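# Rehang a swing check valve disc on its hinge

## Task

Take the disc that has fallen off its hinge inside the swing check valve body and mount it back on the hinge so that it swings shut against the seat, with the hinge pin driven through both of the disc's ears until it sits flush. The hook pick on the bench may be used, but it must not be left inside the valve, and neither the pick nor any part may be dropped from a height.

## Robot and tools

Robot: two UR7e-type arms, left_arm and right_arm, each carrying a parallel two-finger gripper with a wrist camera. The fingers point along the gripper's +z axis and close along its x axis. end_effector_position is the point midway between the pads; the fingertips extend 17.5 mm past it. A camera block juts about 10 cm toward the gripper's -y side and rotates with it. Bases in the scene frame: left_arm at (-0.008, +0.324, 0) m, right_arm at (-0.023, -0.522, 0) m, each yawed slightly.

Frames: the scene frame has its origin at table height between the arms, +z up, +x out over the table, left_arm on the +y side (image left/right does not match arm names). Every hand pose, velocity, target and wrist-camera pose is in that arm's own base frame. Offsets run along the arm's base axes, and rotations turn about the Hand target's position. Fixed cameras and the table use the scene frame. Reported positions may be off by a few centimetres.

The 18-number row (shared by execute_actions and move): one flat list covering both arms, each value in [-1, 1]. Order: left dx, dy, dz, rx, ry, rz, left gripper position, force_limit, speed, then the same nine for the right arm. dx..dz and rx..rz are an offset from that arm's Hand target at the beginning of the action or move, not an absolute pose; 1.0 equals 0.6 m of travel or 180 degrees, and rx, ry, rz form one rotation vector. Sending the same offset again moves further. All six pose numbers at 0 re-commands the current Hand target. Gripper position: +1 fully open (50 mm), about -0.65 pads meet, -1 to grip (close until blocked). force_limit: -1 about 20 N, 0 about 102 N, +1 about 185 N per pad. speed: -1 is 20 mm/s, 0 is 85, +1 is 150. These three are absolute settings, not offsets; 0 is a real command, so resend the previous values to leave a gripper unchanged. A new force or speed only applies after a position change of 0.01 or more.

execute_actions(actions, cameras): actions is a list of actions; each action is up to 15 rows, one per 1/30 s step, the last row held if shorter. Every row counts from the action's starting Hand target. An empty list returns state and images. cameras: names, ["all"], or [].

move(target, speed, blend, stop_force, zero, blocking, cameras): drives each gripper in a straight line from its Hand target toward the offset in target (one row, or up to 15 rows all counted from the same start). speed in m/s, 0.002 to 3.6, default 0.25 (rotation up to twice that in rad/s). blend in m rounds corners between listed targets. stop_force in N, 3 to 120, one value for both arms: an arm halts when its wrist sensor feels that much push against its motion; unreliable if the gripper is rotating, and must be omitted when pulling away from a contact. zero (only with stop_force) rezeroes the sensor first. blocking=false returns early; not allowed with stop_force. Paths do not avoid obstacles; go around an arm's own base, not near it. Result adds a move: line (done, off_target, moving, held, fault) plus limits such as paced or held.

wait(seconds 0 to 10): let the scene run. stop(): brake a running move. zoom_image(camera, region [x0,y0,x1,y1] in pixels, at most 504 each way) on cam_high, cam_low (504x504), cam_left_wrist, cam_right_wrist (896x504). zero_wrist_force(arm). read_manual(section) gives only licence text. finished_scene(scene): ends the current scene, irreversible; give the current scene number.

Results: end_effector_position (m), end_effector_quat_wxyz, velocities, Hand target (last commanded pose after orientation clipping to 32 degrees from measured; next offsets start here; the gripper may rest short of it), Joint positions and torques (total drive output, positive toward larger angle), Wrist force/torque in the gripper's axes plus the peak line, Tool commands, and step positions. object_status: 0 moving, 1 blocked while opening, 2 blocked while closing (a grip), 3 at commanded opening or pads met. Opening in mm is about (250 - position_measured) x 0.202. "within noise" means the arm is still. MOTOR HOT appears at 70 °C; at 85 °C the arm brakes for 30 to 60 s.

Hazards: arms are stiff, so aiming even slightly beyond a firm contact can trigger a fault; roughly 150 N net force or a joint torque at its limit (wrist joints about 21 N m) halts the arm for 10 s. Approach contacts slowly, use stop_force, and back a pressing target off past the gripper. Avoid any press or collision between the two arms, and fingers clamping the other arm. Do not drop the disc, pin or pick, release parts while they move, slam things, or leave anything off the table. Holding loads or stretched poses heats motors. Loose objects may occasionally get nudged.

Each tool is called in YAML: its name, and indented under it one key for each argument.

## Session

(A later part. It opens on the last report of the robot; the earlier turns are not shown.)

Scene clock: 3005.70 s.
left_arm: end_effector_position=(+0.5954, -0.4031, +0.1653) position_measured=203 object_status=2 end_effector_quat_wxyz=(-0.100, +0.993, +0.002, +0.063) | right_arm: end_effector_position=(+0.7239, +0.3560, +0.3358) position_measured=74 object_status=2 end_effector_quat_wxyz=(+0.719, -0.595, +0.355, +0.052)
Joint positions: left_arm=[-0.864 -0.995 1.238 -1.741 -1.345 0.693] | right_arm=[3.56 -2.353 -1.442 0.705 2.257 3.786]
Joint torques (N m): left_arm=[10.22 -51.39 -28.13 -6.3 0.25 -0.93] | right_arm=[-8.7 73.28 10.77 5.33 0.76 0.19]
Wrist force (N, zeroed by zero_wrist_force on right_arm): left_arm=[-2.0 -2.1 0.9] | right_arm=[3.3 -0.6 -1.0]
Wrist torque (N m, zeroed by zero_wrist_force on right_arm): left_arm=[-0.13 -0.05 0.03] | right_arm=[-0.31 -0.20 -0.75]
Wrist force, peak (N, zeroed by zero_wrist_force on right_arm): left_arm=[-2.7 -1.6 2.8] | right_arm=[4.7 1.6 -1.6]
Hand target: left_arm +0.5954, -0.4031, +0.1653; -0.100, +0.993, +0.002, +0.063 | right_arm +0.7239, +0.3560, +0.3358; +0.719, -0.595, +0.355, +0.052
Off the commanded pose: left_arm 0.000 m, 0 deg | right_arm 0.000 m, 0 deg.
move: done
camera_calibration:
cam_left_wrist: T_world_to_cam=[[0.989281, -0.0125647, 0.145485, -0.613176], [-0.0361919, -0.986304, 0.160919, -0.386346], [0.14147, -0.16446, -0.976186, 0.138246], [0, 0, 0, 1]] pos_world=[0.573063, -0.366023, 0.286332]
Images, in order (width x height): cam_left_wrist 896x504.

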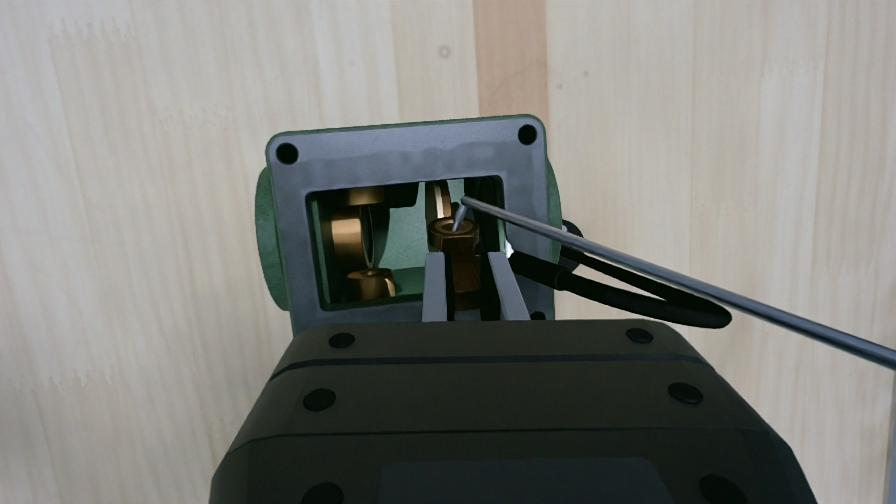

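move:
  target: [-0.00317,0.00462,0.00217,-0.0242,0.0120,-0.0609,-1,-0.7,-0.95,-0.0022,-0.0045,-0.0002,0,0,0,-0.96,-0.55,-0.7]
  speed: 0.04
  cameras: ["cam_left_wrist"]

zoom_image:
  camera: "cam_left_wrist"
  region: [400, 160, 540, 300]

Scene clock: 3067.10 s.
left_arm: end_effector_position=(+0.5935, -0.4003, +0.1666) position_measured=203 object_status=2 end_effector_quat_wxyz=(-0.056, +0.993, -0.092, +0.053) | right_arm: end_effector_position=(+0.7226, +0.3533, +0.3357) position_measured=74 object_status=2 end_effector_quat_wxyz=(+0.719, -0.595, +0.355, +0.052)
Joint positions: left_arm=[-0.838 -1.036 1.309 -1.846 -1.416 0.918] | right_arm=[3.557 -2.35 -1.448 0.709 2.26 3.786]
Joint torques (N m): left_arm=[0.99 -50.48 -37.28 -2.12 1.94 -1.47] | right_arm=[-10 72.29 12.53 4.87 0.6 1.96]
Wrist force (N, zeroed by zero_wrist_force on right_arm): left_arm=[-0.3 -0.1 2.4] | right_arm=[1.1 1.1 0.6]
Wrist torque (N m, zeroed by zero_wrist_force on right_arm): left_arm=[-0.14 -0.03 -0.04] | right_arm=[0.16 -0.12 -0.13]
Wrist force, peak (N, zeroed by zero_wrist_force on right_arm): left_arm=[-2.2 -1.7 2.5] | right_arm=[4.1 0.8 -1.4]
Hand target: left_arm +0.5935, -0.4003, +0.1666; -0.056, +0.993, -0.092, +0.053 | right_arm +0.7226, +0.3533, +0.3357; +0.719, -0.595, +0.355, +0.052
Off the commanded pose: left_arm 0.000 m, 0 deg | right_arm 0.000 m, 0 deg.
move: done
camera_calibration:
cam_left_wrist: T_world_to_cam=[[0.974648, -0.191165, 0.116261, -0.66938], [-0.214313, -0.946905, 0.239669, -0.275502], [0.0642718, -0.258509, -0.963868, 0.146377], [0, 0, 0, 1]] pos_world=[0.583958, -0.350997, 0.284941]
Images, in order (width x height): cam_left_wrist 896x504.

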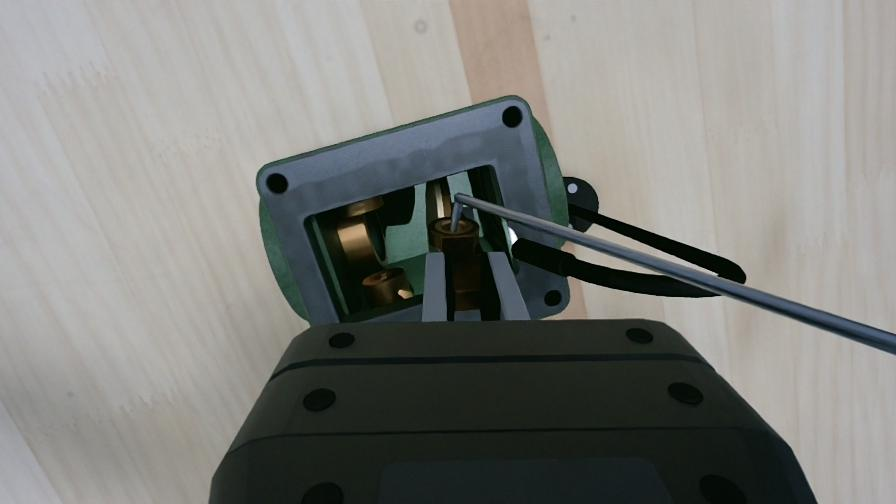

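Scaled by 3.600 from the camera's 896x504 image, which has a finer 1280x720 frame.

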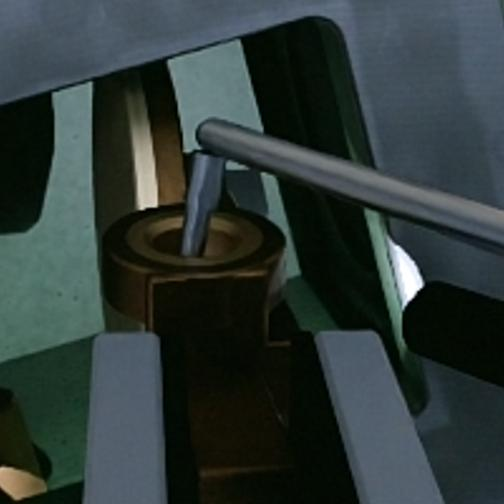

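move:
  target: [0,0,0,0,0,0,-1,-0.7,-0.95,0.006,0.0119,0.0005,0,0,0,-0.96,-0.55,-0.7]
  speed: 0.025
  stop_force: 5
  cameras: ["cam_left_wrist"]

zoom_image:
  camera: "cam_left_wrist"
  region: [400, 160, 540, 300]

Scene clock: 3076.27 s.
left_arm: end_effector_position=(+0.5935, -0.4003, +0.1666) position_measured=203 object_status=2 end_effector_quat_wxyz=(-0.056, +0.993, -0.092, +0.053) | right_arm: end_effector_position=(+0.7262, +0.3604, +0.3360) position_measured=74 object_status=2 end_effector_quat_wxyz=(+0.719, -0.595, +0.355, +0.052)
Joint positions: left_arm=[-0.838 -1.036 1.308 -1.845 -1.416 0.918] | right_arm=[3.566 -2.359 -1.43 0.699 2.251 3.785]
Joint torques (N m): left_arm=[-9.14 -47.2 -41.6 -1.03 2.13 -1.47] | right_arm=[-10.63 73.01 10.93 5.37 0.39 -0.83]
Wrist force (N, zeroed by zero_wrist_force on right_arm): left_arm=[-0.1 -0.5 2.3] | right_arm=[0.5 0.6 0.2]
Wrist torque (N m, zeroed by zero_wrist_force on right_arm): left_arm=[-0.15 -0.03 -0.04] | right_arm=[0.09 -0.10 -0.08]
Wrist force, peak (N, zeroed by zero_wrist_force on right_arm): left_arm=[-0.2 0.1 2.8] | right_arm=[1.9 0.8 -0.3]
Hand target: left_arm +0.5935, -0.4003, +0.1666; -0.056, +0.993, -0.092, +0.053 | right_arm +0.7262, +0.3604, +0.3360; +0.719, -0.595, +0.355, +0.052
Off the commanded pose: left_arm 0.000 m, 0 deg | right_arm 0.000 m, 0 deg.
move: done
camera_calibration:
cam_left_wrist: T_world_to_cam=[[0.974649, -0.191198, 0.116198, -0.669373], [-0.214308, -0.946982, 0.23937, -0.275446], [0.0642706, -0.258204, -0.96395, 0.146508], [0, 0, 0, 1]] pos_world=[0.583958, -0.350996, 0.28494]
Images, in order (width x height): cam_left_wrist 896x504.

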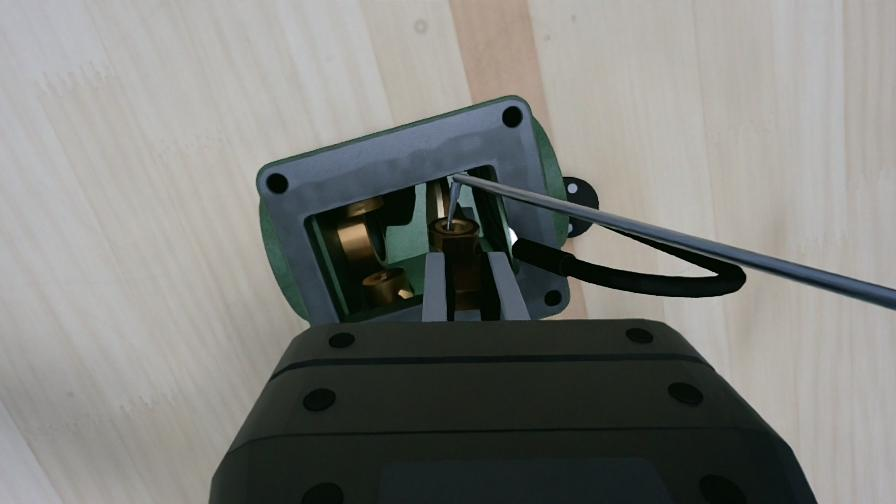

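Scaled by 3.600 from the camera's 896x504 image, which has a finer 1280x720 frame.

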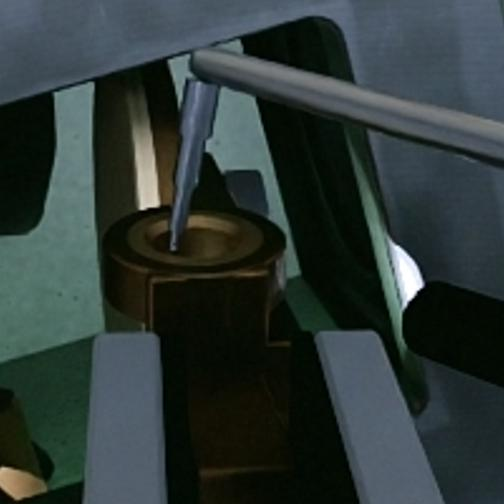

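move:
  target: [0,0,0,0,0,0,-1,-0.7,-0.95,0.0055,0.0107,0.0012,0,0,0,-0.96,-0.55,-0.7]
  speed: 0.025
  stop_force: 5
  cameras: ["cam_left_wrist","cam_low"]

zoom_image:
  camera: "cam_left_wrist"
  region: [400, 130, 540, 270]

zoom_image:
  camera: "cam_low"
  region: [115, 170, 165, 220]

Scene clock: 3084.63 s.
left_arm: end_effector_position=(+0.5935, -0.4003, +0.1666) position_measured=203 object_status=2 end_effector_quat_wxyz=(-0.056, +0.993, -0.092, +0.053) | right_arm: end_effector_position=(+0.7295, +0.3668, +0.3367) position_measured=74 object_status=2 end_effector_quat_wxyz=(+0.719, -0.595, +0.355, +0.052)
Joint positions: left_arm=[-0.838 -1.036 1.308 -1.845 -1.416 0.918] | right_arm=[3.573 -2.367 -1.412 0.689 2.244 3.785]
Joint torques (N m): left_arm=[-6.57 -51.24 -41.46 -1.07 0.6 -1.31] | right_arm=[-11.07 72.38 11.03 5.29 0.52 -1.12]
Wrist force (N, zeroed by zero_wrist_force on right_arm): left_arm=[-0.5 -0.4 2.4] | right_arm=[0.5 0.5 0.2]
Wrist torque (N m, zeroed by zero_wrist_force on right_arm): left_arm=[-0.16 0.03 -0.03] | right_arm=[0.06 -0.08 -0.08]
Wrist force, peak (N, zeroed by zero_wrist_force on right_arm): left_arm=[-0.2 -0.4 2.7] | right_arm=[0.8 1.1 0.0]
Hand target: left_arm +0.5935, -0.4003, +0.1666; -0.056, +0.993, -0.092, +0.053 | right_arm +0.7295, +0.3668, +0.3367; +0.719, -0.595, +0.355, +0.052
Off the commanded pose: left_arm 0.000 m, 0 deg | right_arm 0.000 m, 0 deg.
move: done
camera_calibration:
cam_left_wrist: T_world_to_cam=[[0.974649, -0.191198, 0.116198, -0.669373], [-0.214308, -0.946982, 0.23937, -0.275446], [0.0642706, -0.258204, -0.96395, 0.146508], [0, 0, 0, 1]] pos_world=[0.583958, -0.350996, 0.28494]
Images, in order (width x height): cam_low 504x504, cam_left_wrist 896x504.

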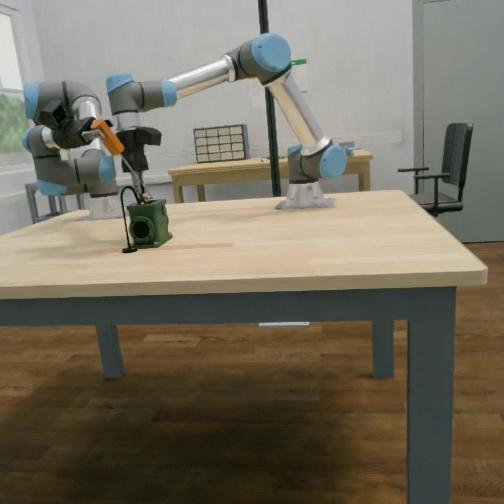

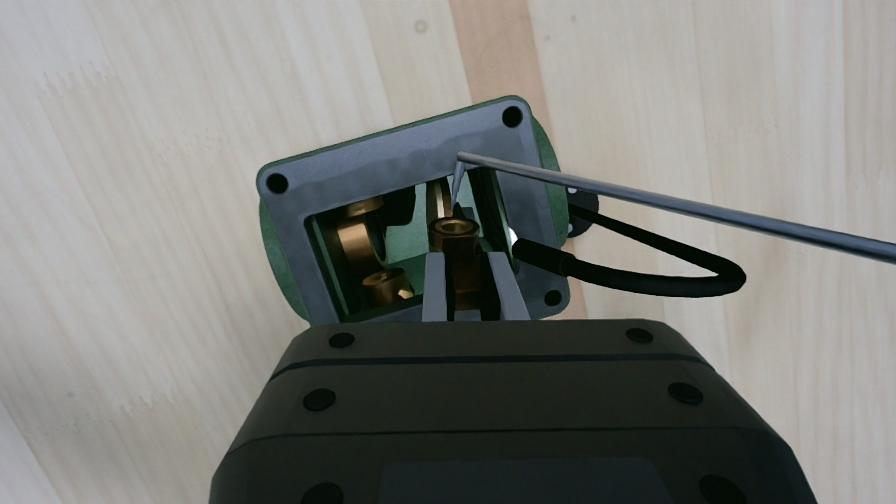

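Scaled by 3.600 from the camera's 896x504 image, which has a finer 1280x720 frame.

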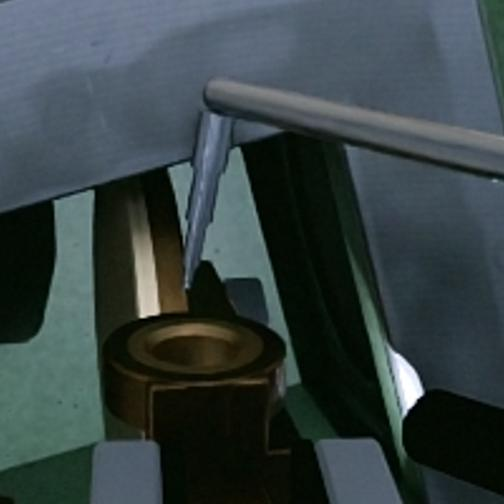

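Scaled by 10.080 from the camera's 504x504 image, which has a finer 720x720 frame.

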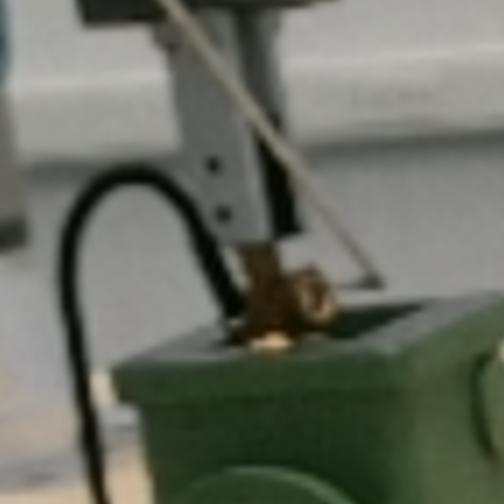

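move:
  target:
    - [0,0,0,0,0,0,-1,-0.7,-0.95,0.075,0.05,0,0,0,0,-0.96,-0.55,-0.7]
    - [0,0,0,0,0,0,-1,-0.7,-0.95,0.1667,0.0333,0.1333,0,0,0,-0.96,-0.55,-0.7]
    - [0,0,0,0,0,0,-1,-0.7,-0.95,0.0508,-0.278,0.0388,-0.266,-0.0193,0.1314,-0.96,-0.55,-0.7]
    - [0,0,0,0,0,0,-1,-0.7,-0.95,0.0175,-0.378,-0.1945,-0.532,-0.0386,0.2627,-0.96,-0.55,-0.7]
  speed: [0.1, 0.15, 0.22, 0.22]
  blend: [0.02, 0.02, 0.03, 0]
  cameras: ["all"]

Scene clock: 3274.40 s.
left_arm: end_effector_position=(+0.5935, -0.4003, +0.1666) position_measured=203 object_status=2 end_effector_quat_wxyz=(-0.056, +0.993, -0.092, +0.053) | right_arm: end_effector_position=(+0.7399, +0.1402, +0.2199) position_measured=74 object_status=2 end_effector_quat_wxyz=(+0.000, +1.000, +0.000, +0.000)
Joint positions: left_arm=[-0.838 -1.036 1.308 -1.845 -1.416 0.918] | right_arm=[3.507 -2.201 -1.009 -1.503 1.571 1.936]
Joint torques (N m): left_arm=[-2 -55.35 -41.32 -1.19 -0.14 -1.24] | right_arm=[-11.31 74.53 44 4.45 -0.91 1.34]
Wrist force (N, zeroed by zero_wrist_force on right_arm): left_arm=[-0.3 -0.1 2.2] | right_arm=[1.5 -1.1 -1.3]
Wrist torque (N m, zeroed by zero_wrist_force on right_arm): left_arm=[-0.10 0.00 -0.04] | right_arm=[0.02 -0.20 -0.06]
Wrist force, peak (N, zeroed by zero_wrist_force on right_arm): left_arm=[-0.2 -0.4 2.7] | right_arm=[0.6 2.0 1.3]
Hand target: left_arm +0.5935, -0.4003, +0.1666; -0.056, +0.993, -0.092, +0.053 | right_arm +0.7400, +0.1400, +0.2200; +0.000, +1.000, +0.000, +0.000
Off the commanded pose: left_arm 0.000 m, 0 deg | right_arm 0.000 m, 0 deg.
move: done
camera_calibration:
cam_left_wrist: T_world_to_cam=[[0.974649, -0.191198, 0.116198, -0.669373], [-0.214308, -0.946982, 0.23937, -0.275446], [0.0642706, -0.258204, -0.96395, 0.146508], [0, 0, 0, 1]] pos_world=[0.583958, -0.350996, 0.28494]
cam_right_wrist: T_world_to_cam=[[0.999863, -0.0144221, 0.00810568, -0.734944], [-0.0163408, -0.937455, 0.347721, 0.0804676], [0.00258384, -0.347806, -0.937563, 0.380029], [0, 0, 0, 1]] pos_world=[0.735176, 0.197012, 0.334278]

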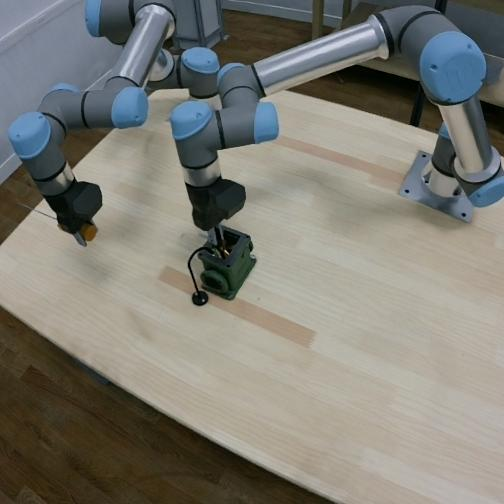

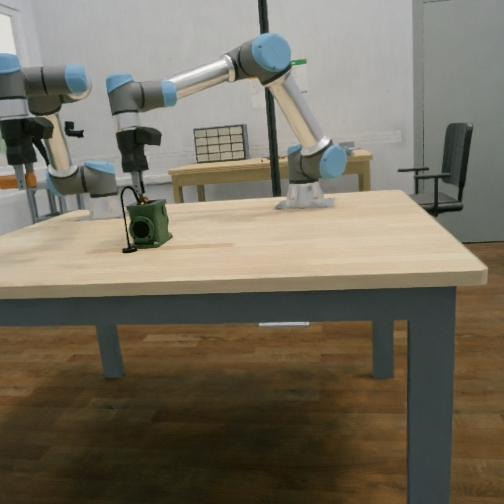

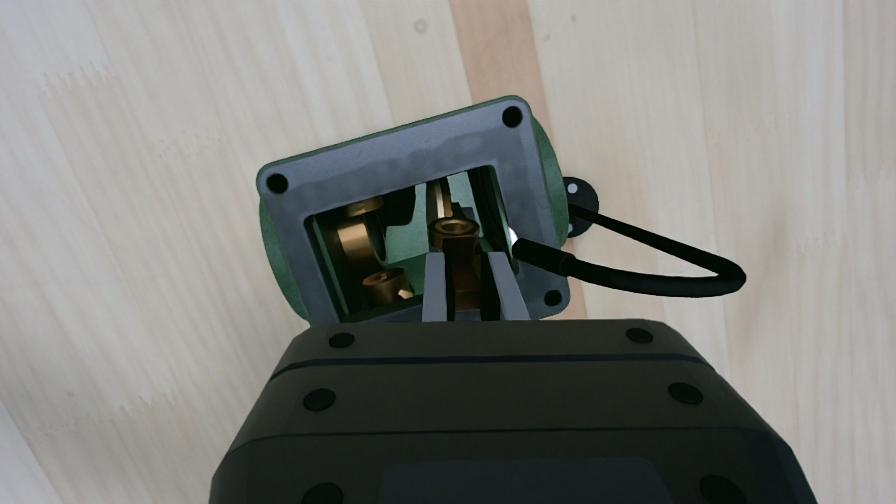

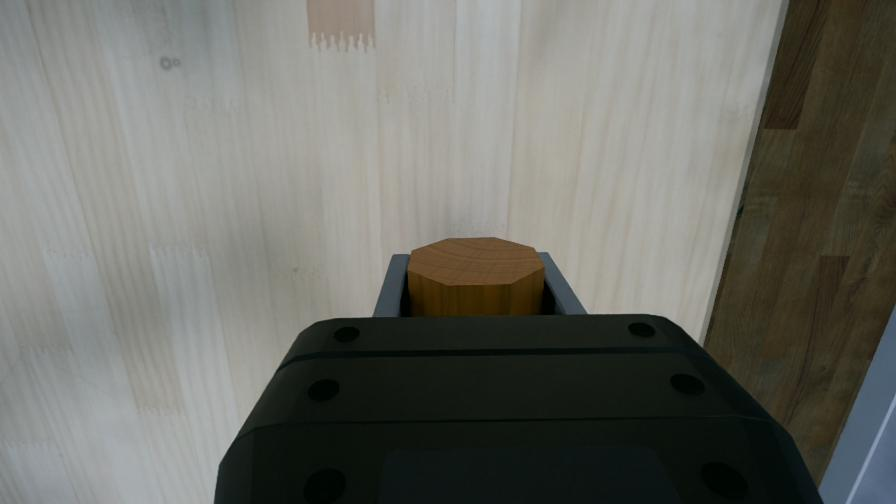

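move:
  target: [0,0,0,0,0,0,-1,-0.7,-0.95,0,0.1,-0.26,0,0,0,-0.96,-0.55,-0.7]
  speed: 0.15

move:
  target: [0,0,0,0,0,0,-1,-0.7,-0.95,0,0,-0.085,0,0,0,-0.96,-0.55,-0.7]
  speed: 0.02
  stop_force: 5
  cameras: ["cam_high","cam_right_wrist"]

Scene clock: 3290.27 s.
left_arm: end_effector_position=(+0.5935, -0.4003, +0.1666) position_measured=203 object_status=2 end_effector_quat_wxyz=(-0.056, +0.993, -0.092, +0.053) | right_arm: end_effector_position=(+0.7399, +0.2001, +0.0640) position_measured=74 object_status=2 end_effector_quat_wxyz=(+0.000, +1.000, +0.000, +0.000)
Joint positions: left_arm=[-0.838 -1.036 1.308 -1.845 -1.416 0.918] | right_arm=[3.58 -2.329 -1.2 -1.184 1.571 2.01]
Joint torques (N m): left_arm=[-0.2 -56.31 -41.4 -1.13 -0.17 -1.21] | right_arm=[-10.59 73.39 42.34 0.43 -0.53 -1.7]
Wrist force (N, zeroed by zero_wrist_force on right_arm): left_arm=[-0.1 0.0 2.0] | right_arm=[1.4 -0.8 -0.9]
Wrist torque (N m, zeroed by zero_wrist_force on right_arm): left_arm=[-0.10 -0.02 -0.04] | right_arm=[0.04 -0.17 -0.22]
Wrist force, peak (N, zeroed by zero_wrist_force on right_arm): left_arm=[-0.2 -0.4 2.7] | right_arm=[1.5 -0.4 -4.0]
Hand target: left_arm +0.5935, -0.4003, +0.1666; -0.056, +0.993, -0.092, +0.053 | right_arm +0.7400, +0.2000, +0.0640; +0.000, +1.000, +0.000, +0.000
Off the commanded pose: left_arm 0.000 m, 0 deg | right_arm 0.000 m, 0 deg.
move: done

Scene clock: 3293.53 s.
left_arm: end_effector_position=(+0.5935, -0.4003, +0.1666) position_measured=203 object_status=2 end_effector_quat_wxyz=(-0.056, +0.993, -0.092, +0.053) | right_arm: end_effector_position=(+0.7400, +0.2000, +0.0210) position_measured=74 object_status=2 end_effector_quat_wxyz=(+0.000, +1.000, +0.000, +0.000)
Joint positions: left_arm=[-0.838 -1.036 1.308 -1.845 -1.416 0.918] | right_arm=[3.58 -2.373 -1.238 -1.101 1.571 2.01]
Joint torques (N m): left_arm=[2 -55.59 -41.12 -1.06 -0.05 -1.11] | right_arm=[-7.08 62.7 33.63 -1.21 -1.02 -1.56]
Wrist force (N, zeroed by zero_wrist_force on right_arm): left_arm=[-0.2 -0.1 2.2] | right_arm=[3.8 -1.8 -14.7]
Wrist torque (N m, zeroed by zero_wrist_force on right_arm): left_arm=[-0.11 -0.02 -0.04] | right_arm=[0.22 0.20 -0.23]
Wrist force, peak (N, zeroed by zero_wrist_force on right_arm): left_arm=[-0.3 0.0 2.8] | right_arm=[-3.9 1.5 -35.9]
Hand target: left_arm +0.5935, -0.4003, +0.1666; -0.056, +0.993, -0.092, +0.053 | right_arm +0.7400, +0.2000, +0.0210; +0.000, +1.000, +0.000, +0.000 (not the last commanded pose)
Off the commanded pose: left_arm 0.000 m, 0 deg | right_arm 0.008 m, 0 deg.
move: contact (right_arm)
camera_calibration:
cam_right_wrist: T_world_to_cam=[[0.999857, -0.0146017, 0.00849101, -0.73247], [-0.0166435, -0.93742, 0.347803, 0.205984], [0.00288112, -0.347895, -0.937529, 0.214182], [0, 0, 0, 1]] pos_world=[0.735177, 0.256911, 0.135379]
Images, in order (width x height): cam_high 504x504, cam_right_wrist 896x504.

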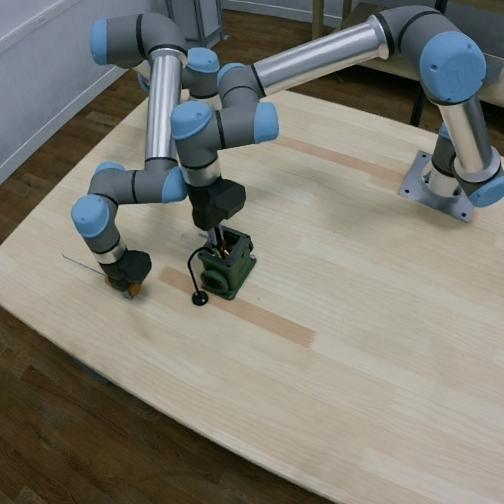

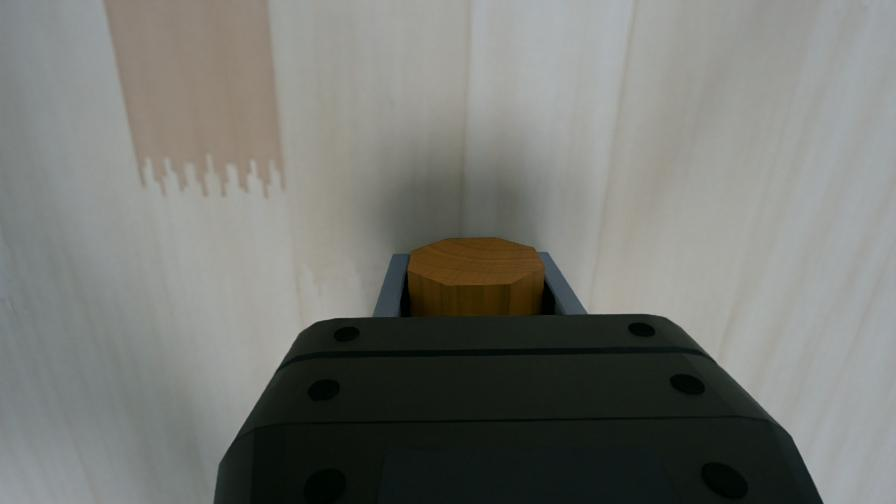

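move:
  target: [0,0,0,0,0,0,-1,-0.7,-0.95,0,0,0.0012,0,0,0,-0.96,-0.55,-0.7]
  speed: 0.01

move:
  target: [0,0,0,0,0,0,-1,-0.7,-0.95,0,0,0,0,0,0,0.9,-0.55,-0.9]
  speed: 0.02
  cameras: ["cam_right_wrist"]

Scene clock: 3302.33 s.
left_arm: end_effector_position=(+0.5935, -0.4003, +0.1666) position_measured=203 object_status=2 end_effector_quat_wxyz=(-0.056, +0.993, -0.092, +0.053) | right_arm: end_effector_position=(+0.7400, +0.2000, +0.0217) position_measured=74 object_status=2 end_effector_quat_wxyz=(+0.000, +1.000, +0.000, +0.000)
Joint positions: left_arm=[-0.838 -1.036 1.308 -1.845 -1.416 0.918] | right_arm=[3.58 -2.373 -1.238 -1.102 1.571 2.01]
Joint torques (N m): left_arm=[4.06 -56.2 -41.32 -1.07 -0.23 -1.01] | right_arm=[1.44 78.54 41.23 0.37 -0.89 -0.85]
Wrist force (N, zeroed by zero_wrist_force on right_arm): left_arm=[-0.1 -0.2 2.3] | right_arm=[1.5 -0.7 -0.7]
Wrist torque (N m, zeroed by zero_wrist_force on right_arm): left_arm=[-0.11 -0.03 -0.04] | right_arm=[0.06 -0.17 -0.22]
Wrist force, peak (N, zeroed by zero_wrist_force on right_arm): left_arm=[-0.4 0.0 2.7] | right_arm=[3.7 -2.0 -16.0]
Hand target: left_arm +0.5935, -0.4003, +0.1666; -0.056, +0.993, -0.092, +0.053 | right_arm +0.7400, +0.2000, +0.0218; +0.000, +1.000, +0.000, +0.000
Off the commanded pose: left_arm 0.000 m, 0 deg | right_arm 0.000 m, 0 deg.
move: done

Scene clock: 3302.97 s.
left_arm: end_effector_position=(+0.5935, -0.4003, +0.1666) position_measured=203 object_status=2 end_effector_quat_wxyz=(-0.056, +0.993, -0.092, +0.053) | right_arm: end_effector_position=(+0.7400, +0.2000, +0.0218) position_measured=18 object_status=0 end_effector_quat_wxyz=(+0.000, +1.000, +0.000, +0.000)
Joint positions: left_arm=[-0.838 -1.036 1.308 -1.845 -1.416 0.918] | right_arm=[3.58 -2.372 -1.238 -1.102 1.571 2.01]
Joint torques (N m): left_arm=[3.63 -55.86 -40.55 -1.08 -0.1 -0.98] | right_arm=[3.79 77.86 40.14 2.42 -0.79 -0.69]
Wrist force (N, zeroed by zero_wrist_force on right_arm): left_arm=[-0.1 -0.4 2.4] | right_arm=[1.5 -0.8 -1.6]
Wrist torque (N m, zeroed by zero_wrist_force on right_arm): left_arm=[-0.14 -0.03 -0.04] | right_arm=[0.01 -0.19 -0.22]
Wrist force, peak (N, zeroed by zero_wrist_force on right_arm): left_arm=[-0.1 -0.3 2.7] | right_arm=[1.7 -0.7 -1.6]
Hand target: left_arm +0.5935, -0.4003, +0.1666; -0.056, +0.993, -0.092, +0.053 | right_arm +0.7400, +0.2000, +0.0218; +0.000, +1.000, +0.000, +0.000
Off the commanded pose: left_arm 0.000 m, 0 deg | right_arm 0.000 m, 0 deg.
move: done
camera_calibration:
cam_right_wrist: T_world_to_cam=[[0.999857, -0.0146017, 0.00849101, -0.732477], [-0.0166435, -0.93742, 0.347803, 0.205706], [0.00288112, -0.347895, -0.937529, 0.214932], [0, 0, 0, 1]] pos_world=[0.735177, 0.256911, 0.136179]
Images, in order (width x height): cam_right_wrist 896x504.

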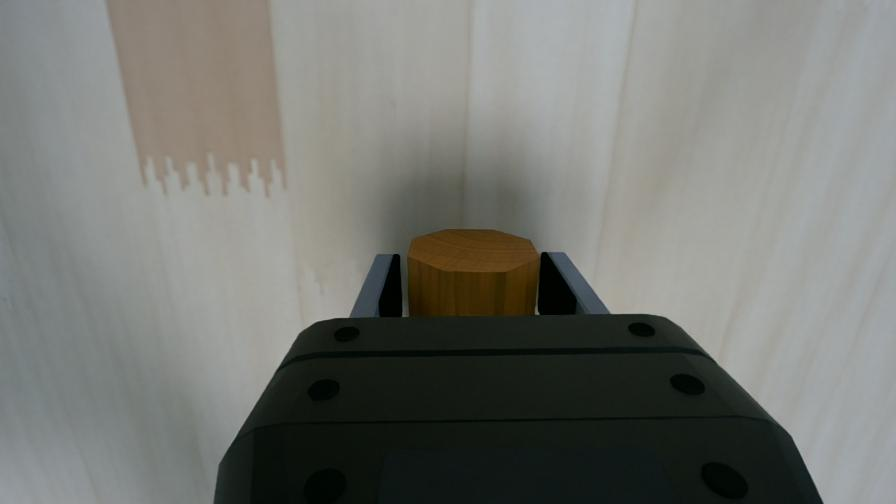

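move:
  target:
    - [0,0,0,0,0,0,-1,-0.7,-0.95,0,0,0.06,0,0,0,0.9,-0.55,-0.9]
    - [0,0,0,0,0,0,-1,-0.7,-0.95,-0.05,-0.05,0.35,0,0,0,0.9,-0.55,-0.9]
  speed: [0.06,0.2]
  blend: [0.01,0]
  cameras: ["cam_right_wrist","cam_high","cam_left_wrist"]

zoom_image:
  camera: "cam_left_wrist"
  region: [300, 160, 540, 330]

Scene clock: 3310.70 s.
left_arm: end_effector_position=(+0.5935, -0.4003, +0.1666) position_measured=203 object_status=2 end_effector_quat_wxyz=(-0.056, +0.993, -0.092, +0.053) | right_arm: end_effector_position=(+0.7101, +0.1699, +0.2318) position_measured=18 object_status=3 end_effector_quat_wxyz=(+0.000, +1.000, +0.000, +0.000)
Joint positions: left_arm=[-0.838 -1.036 1.308 -1.845 -1.416 0.918] | right_arm=[3.56 -2.135 -1.085 -1.492 1.571 1.989]
Joint torques (N m): left_arm=[7.01 -56.37 -40.57 -0.82 -0.13 -0.95] | right_arm=[9.05 62.65 18.66 5.58 0.78 1.51]
Wrist force (N, zeroed by zero_wrist_force on right_arm): left_arm=[-0.2 0.0 2.1] | right_arm=[1.6 -1.0 -1.8]
Wrist torque (N m, zeroed by zero_wrist_force on right_arm): left_arm=[-0.09 -0.01 -0.04] | right_arm=[-0.02 -0.21 -0.04]
Wrist force, peak (N, zeroed by zero_wrist_force on right_arm): left_arm=[-0.1 -0.3 2.7] | right_arm=[1.2 -0.4 -4.3]
Hand target: left_arm +0.5935, -0.4003, +0.1666; -0.056, +0.993, -0.092, +0.053 | right_arm +0.7100, +0.1700, +0.2318; +0.000, +1.000, +0.000, +0.000
Off the commanded pose: left_arm 0.000 m, 0 deg | right_arm 0.000 m, 0 deg.
move: done
camera_calibration:
cam_left_wrist: T_world_to_cam=[[0.974649, -0.191198, 0.116198, -0.669373], [-0.214308, -0.946982, 0.23937, -0.275446], [0.0642706, -0.258204, -0.96395, 0.146508], [0, 0, 0, 1]] pos_world=[0.583958, -0.350996, 0.28494]
cam_right_wrist: T_world_to_cam=[[0.999855, -0.0146625, 0.00861762, -0.704832], [-0.0167443, -0.937452, 0.347713, 0.104063], [0.00298027, -0.347807, -0.937562, 0.401349], [0, 0, 0, 1]] pos_world=[0.705277, 0.226811, 0.346179]
Images, in order (width x height): cam_high 504x504, cam_left_wrist 896x504, cam_right_wrist 896x504.

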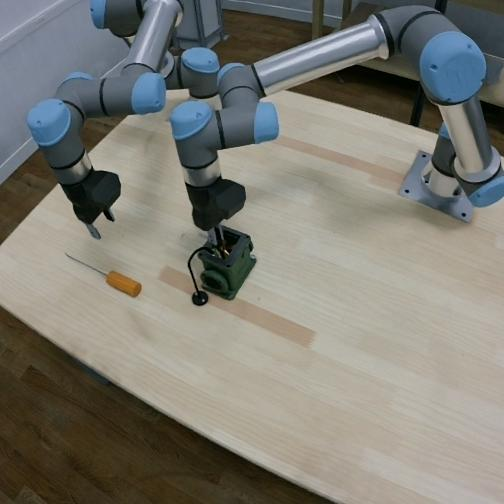

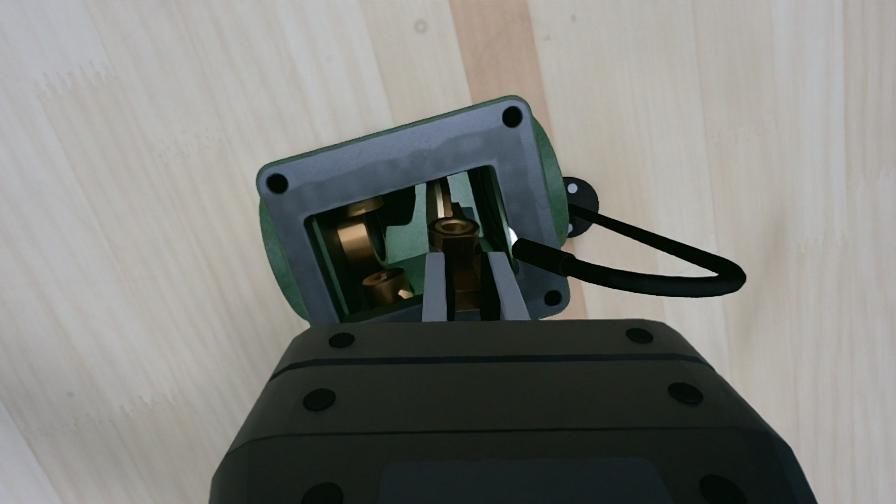

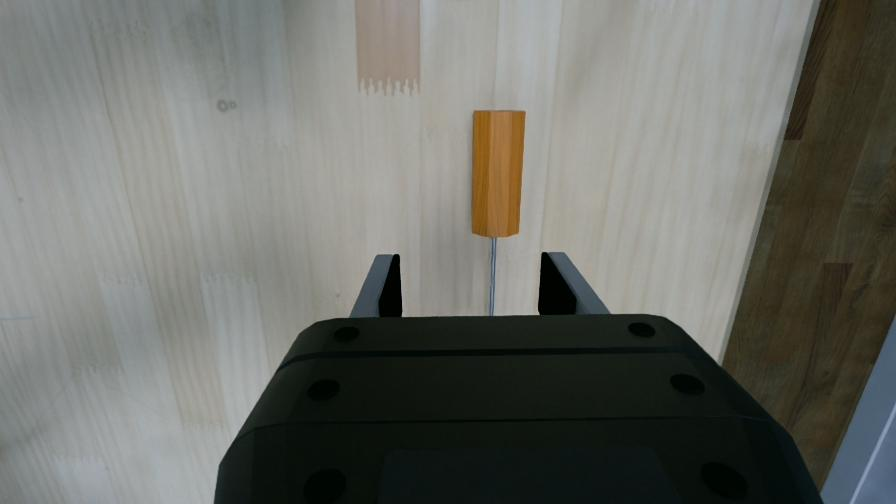

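Scaled by 2.100 from the camera's 896x504 image, which has a finer 1280x720 frame.

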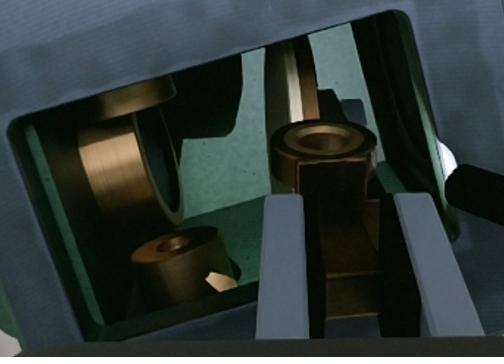

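move:
  target: [-0.004,0.0203,-0.0257,-0.0388,-0.0008,0.0811,-1,-0.7,-0.95,0,0,0,0,0,0,0.9,-0.55,-0.9]
  speed: 0.05
  cameras: ["cam_left_wrist"]

zoom_image:
  camera: "cam_left_wrist"
  region: [280, 150, 540, 330]

Scene clock: 3392.87 s.
left_arm: end_effector_position=(+0.5911, -0.3881, +0.1512) position_measured=203 object_status=2 end_effector_quat_wxyz=(-0.002, +0.998, +0.039, +0.052) end_effector_velocity=(+0.001, -0.001, +0.001) end_effector_angular_velocity=(-0.001, -0.003, -0.007) | right_arm: end_effector_position=(+0.7100, +0.1700, +0.2318) position_measured=18 object_status=3 end_effector_quat_wxyz=(+0.000, +1.000, +0.000, +0.000)
Joint positions: left_arm=[-0.801 -1.069 1.415 -1.984 -1.49 0.696] | right_arm=[3.56 -2.135 -1.085 -1.492 1.571 1.989]
Joint velocities: left_arm=[0 0 -0.001 -0.002 0.001 0.007] | right_arm=[within noise]
Joint torques (N m): left_arm=[1.17 -50.77 -39.51 -1.45 1.04 1.5] | right_arm=[10.58 66.4 17.82 0.08 0.55 1.58]
Wrist force (N, zeroed by zero_wrist_force on right_arm): left_arm=[-0.6 -0.5 2.0] | right_arm=[1.8 -1.0 -1.5]
Wrist torque (N m, zeroed by zero_wrist_force on right_arm): left_arm=[-0.12 0.05 0.02] | right_arm=[-0.03 -0.25 -0.04]
Wrist force, peak (N, zeroed by zero_wrist_force on right_arm): left_arm=[-0.8 -0.6 2.8] | right_arm=[2.0 -1.0 -1.6]
Hand target: left_arm +0.5911, -0.3881, +0.1512; -0.002, +0.998, +0.038, +0.052 | right_arm +0.7100, +0.1700, +0.2318; +0.000, +1.000, +0.000, +0.000
Off the commanded pose: left_arm 0.000 m, 0 deg | right_arm 0.000 m, 0 deg.
move: done
camera_calibration:
cam_left_wrist: T_world_to_cam=[[0.989153, 0.0759239, 0.125749, -0.569271], [0.0266011, -0.934497, 0.354976, -0.415754], [0.144463, -0.347781, -0.926379, 0.0470777], [0, 0, 0, 1]] pos_world=[0.567354, -0.328926, 0.26278]
Images, in order (width x height): cam_left_wrist 896x504.

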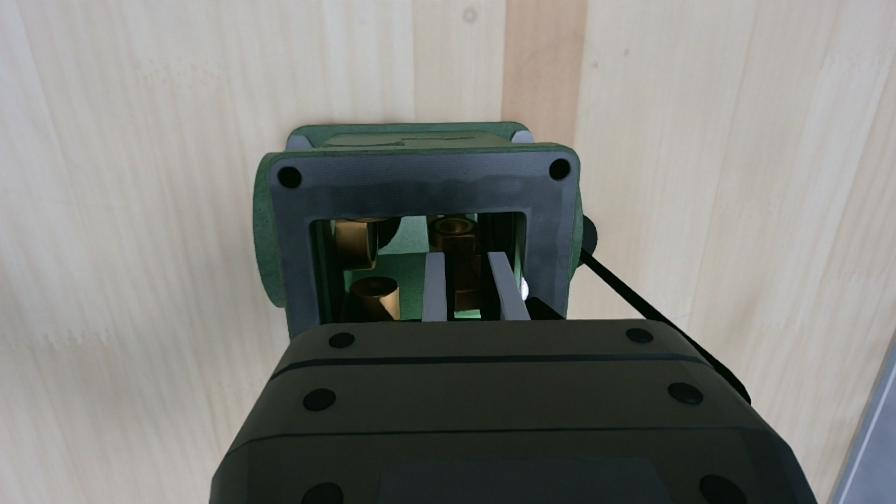

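Scaled by 1.938 from the camera's 896x504 image, which has a finer 1280x720 frame.

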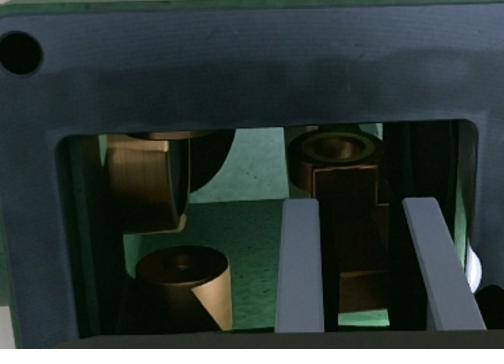

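zoom_image:
  camera: "cam_left_wrist"
  region: [340, 260, 410, 330]

zoom_image:
  camera: "cam_left_wrist"
  region: [415, 205, 495, 285]

Scaled by 7.200 from the camera's 896x504 image, which has a finer 1280x720 frame.

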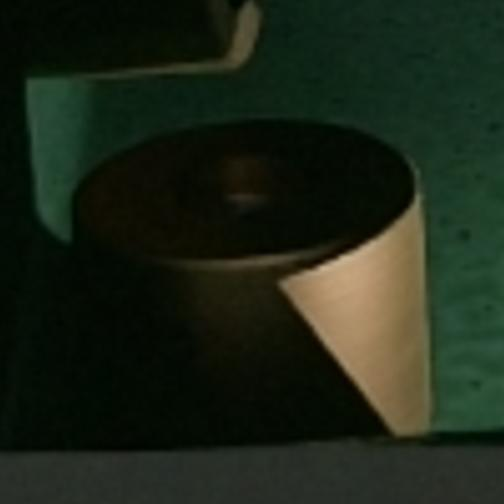

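Scaled by 6.300 from the camera's 896x504 image, which has a finer 1280x720 frame.

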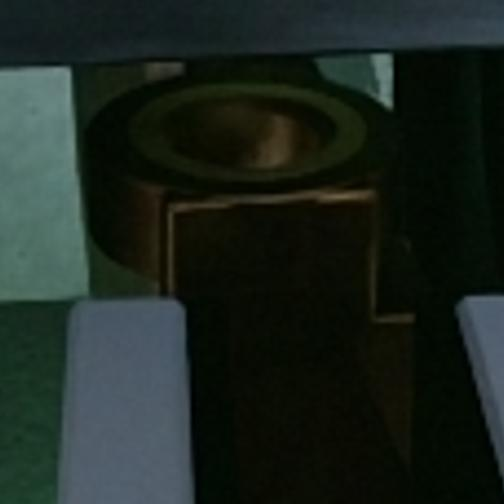

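zoom_image:
  camera: "cam_left_wrist"
  region: [425, 210, 485, 245]

zoom_image:
  camera: "cam_left_wrist"
  region: [345, 270, 405, 305]

Scaled by 8.400 from the camera's 896x504 image, which has a finer 1280x720 frame.

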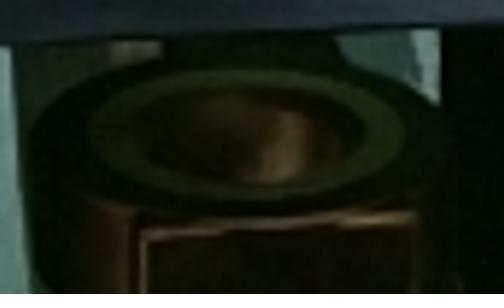

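Scaled by 8.400 from the camera's 896x504 image, which has a finer 1280x720 frame.

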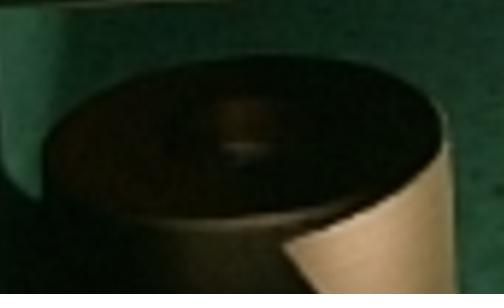

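move:
  target: [-0.0006,0.0016,0.0005,-0.0388,-0.0030,-0.0100,-1,-0.7,-0.95,0,0,0,0,0,0,0.9,-0.55,-0.9]
  speed: 0.04
  cameras: ["cam_left_wrist"]

zoom_image:
  camera: "cam_left_wrist"
  region: [330, 200, 490, 320]

zoom_image:
  camera: "cam_left_wrist"
  region: [240, 120, 600, 320]

Scene clock: 3503.13 s.
left_arm: end_effector_position=(+0.5908, -0.3871, +0.1515) position_measured=203 object_status=2 end_effector_quat_wxyz=(+0.060, +0.996, +0.026, +0.055) end_effector_velocity=(+0.000, +0.001, +0.000) end_effector_angular_velocity=(+0.006, +0.001, +0.003) | right_arm: end_effector_position=(+0.7100, +0.1700, +0.2318) position_measured=18 object_status=3 end_effector_quat_wxyz=(+0.000, +1.000, +0.000, +0.000)
Joint positions: left_arm=[-0.768 -1.103 1.497 -2.127 -1.577 0.751] | right_arm=[3.56 -2.135 -1.085 -1.492 1.571 1.989]
Joint velocities: left_arm=[0 0 -0.002 0.007 0.004 -0.002] | right_arm=[within noise]
Joint torques (N m): left_arm=[-7.26 -44.99 -41.83 -1.18 1.3 -1.5] | right_arm=[10.2 66.54 17.49 0.01 0.66 1.4]
Wrist force (N, zeroed by zero_wrist_force on right_arm): left_arm=[-0.7 -0.5 2.2] | right_arm=[1.9 -0.8 -1.3]
Wrist torque (N m, zeroed by zero_wrist_force on right_arm): left_arm=[-0.04 0.04 -0.09] | right_arm=[0.00 -0.26 -0.03]
Wrist force, peak (N, zeroed by zero_wrist_force on right_arm): left_arm=[-0.8 -0.3 3.1] | right_arm=[1.9 -0.9 -1.6]
Hand target: left_arm +0.5907, -0.3872, +0.1515; +0.060, +0.996, +0.026, +0.055 | right_arm +0.7100, +0.1700, +0.2318; +0.000, +1.000, +0.000, +0.000
Off the commanded pose: left_arm 0.000 m, 0 deg | right_arm 0.000 m, 0 deg.
move: done
camera_calibration:
cam_left_wrist: T_world_to_cam=[[0.990108, 0.0598172, 0.126917, -0.576093], [-0.00628211, -0.88476, 0.466004, -0.393005], [0.140166, -0.462192, -0.875633, -0.00157771], [0, 0, 0, 1]] pos_world=[0.568147, -0.313984, 0.254876]
Images, in order (width x height): cam_left_wrist 896x504.

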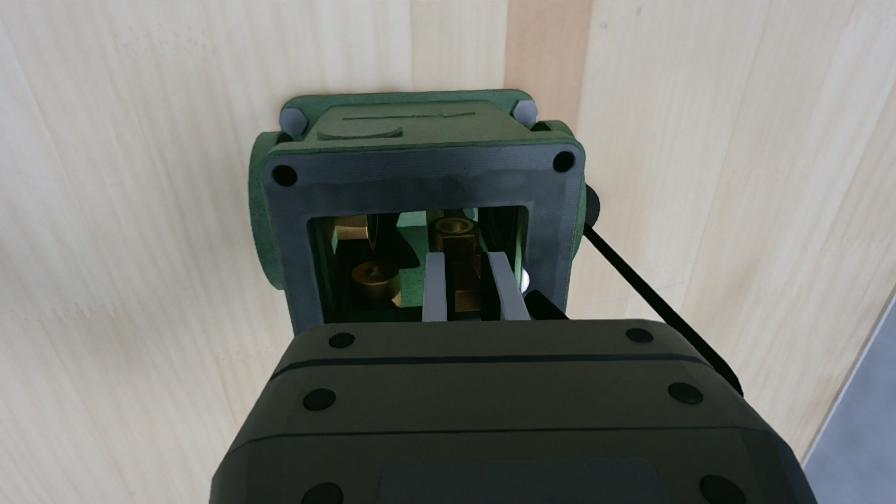

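Scaled by 3.150 from the camera's 896x504 image, which has a finer 1280x720 frame.

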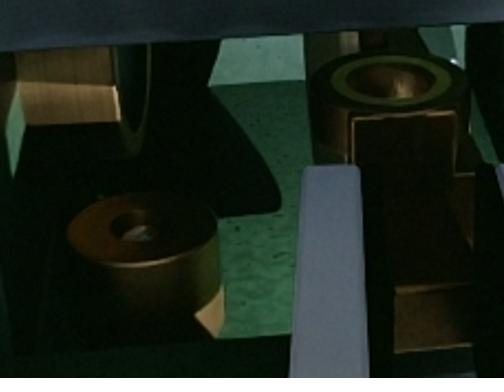

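Scaled by 1.400 from the camera's 896x504 image, which has a finer 1280x720 frame.

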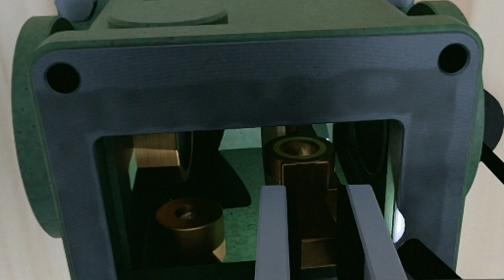

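zoom_image:
  camera: "cam_left_wrist"
  region: [425, 205, 485, 240]

zoom_image:
  camera: "cam_left_wrist"
  region: [345, 255, 405, 290]

Scaled by 8.400 from the camera's 896x504 image, which has a finer 1280x720 frame.

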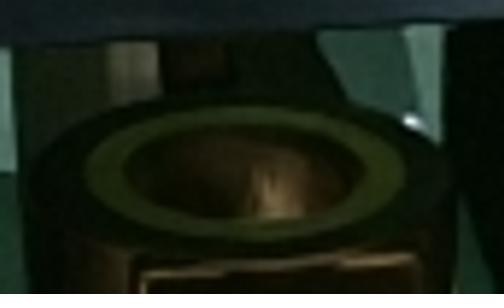

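Scaled by 8.400 from the camera's 896x504 image, which has a finer 1280x720 frame.

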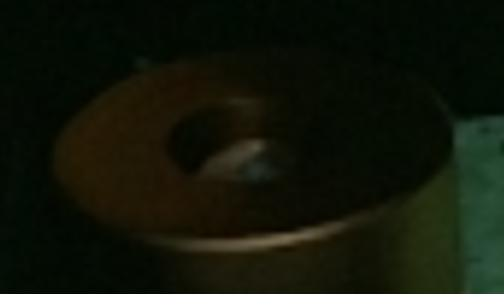

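move:
  target: [0,0,-0.025,0,0,0,-1,-0.7,-0.95,0,0,0,0,0,0,0.9,-0.55,-0.9]
  speed: 0.04
  stop_force: 6
  cameras: ["cam_left_wrist"]

zoom_image:
  camera: "cam_left_wrist"
  region: [320, 200, 490, 330]

Scene clock: 3538.93 s.
left_arm: end_effector_position=(+0.5907, -0.3872, +0.1365) position_measured=203 object_status=2 end_effector_quat_wxyz=(+0.060, +0.996, +0.026, +0.055) | right_arm: end_effector_position=(+0.7100, +0.1700, +0.2318) position_measured=18 object_status=3 end_effector_quat_wxyz=(+0.000, +1.000, +0.000, +0.000)
Joint positions: left_arm=[-0.768 -1.089 1.517 -2.161 -1.577 0.751] | right_arm=[3.56 -2.135 -1.085 -1.492 1.571 1.989]
Joint torques (N m): left_arm=[-9.68 -57.12 -40.77 -1.19 0.96 -1.69] | right_arm=[9.84 65.72 17.55 -0.03 0.51 1.51]
Wrist force (N, zeroed by zero_wrist_force on right_arm): left_arm=[-0.5 -0.8 2.0] | right_arm=[1.7 -0.8 -1.3]
Wrist torque (N m, zeroed by zero_wrist_force on right_arm): left_arm=[-0.09 0.01 -0.09] | right_arm=[0.01 -0.24 -0.04]
Wrist force, peak (N, zeroed by zero_wrist_force on right_arm): left_arm=[-0.3 -1.2 2.9] | right_arm=[2.0 -0.9 -1.6]
Hand target: left_arm +0.5907, -0.3872, +0.1365; +0.060, +0.996, +0.026, +0.055 | right_arm +0.7100, +0.1700, +0.2318; +0.000, +1.000, +0.000, +0.000
Off the commanded pose: left_arm 0.000 m, 0 deg | right_arm 0.000 m, 0 deg.
move: done
camera_calibration:
cam_left_wrist: T_world_to_cam=[[0.990124, 0.0598255, 0.126787, -0.574053], [-0.00617716, -0.884881, 0.465776, -0.386234], [0.140057, -0.46196, -0.875772, -0.0146222], [0, 0, 0, 1]] pos_world=[0.568046, -0.314183, 0.239876]
Images, in order (width x height): cam_left_wrist 896x504.

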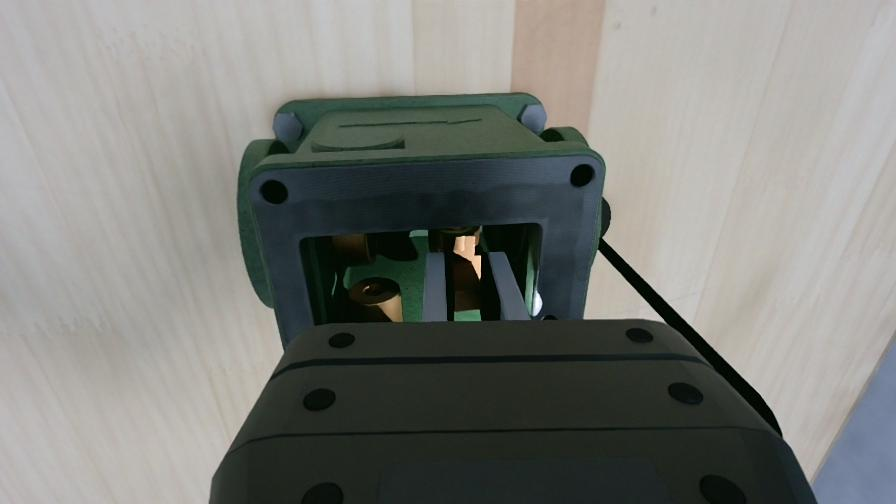

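Scaled by 2.965 from the camera's 896x504 image, which has a finer 1280x720 frame.

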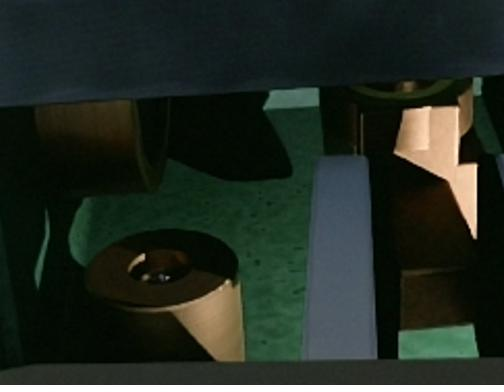

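zoom_image:
  camera: "cam_left_wrist"
  region: [340, 265, 410, 325]

zoom_image:
  camera: "cam_left_wrist"
  region: [420, 220, 490, 280]

Scaled by 7.200 from the camera's 896x504 image, which has a finer 1280x720 frame.

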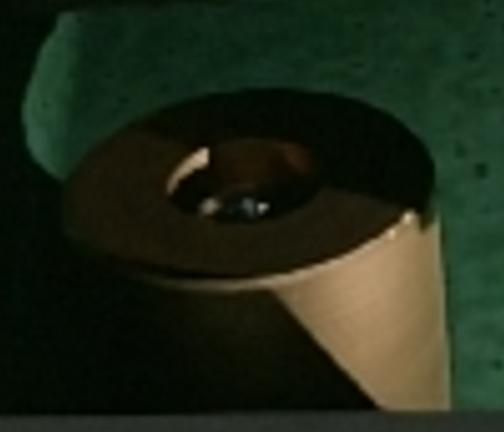

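Scaled by 7.200 from the camera's 896x504 image, which has a finer 1280x720 frame.

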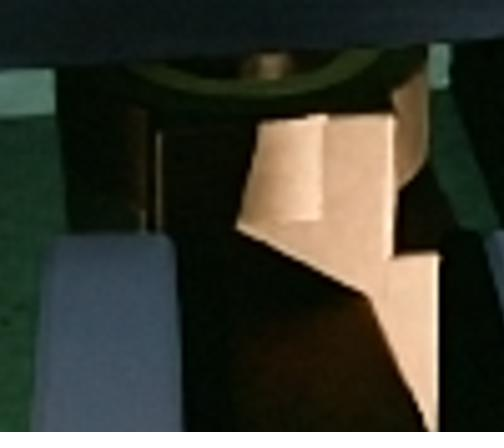

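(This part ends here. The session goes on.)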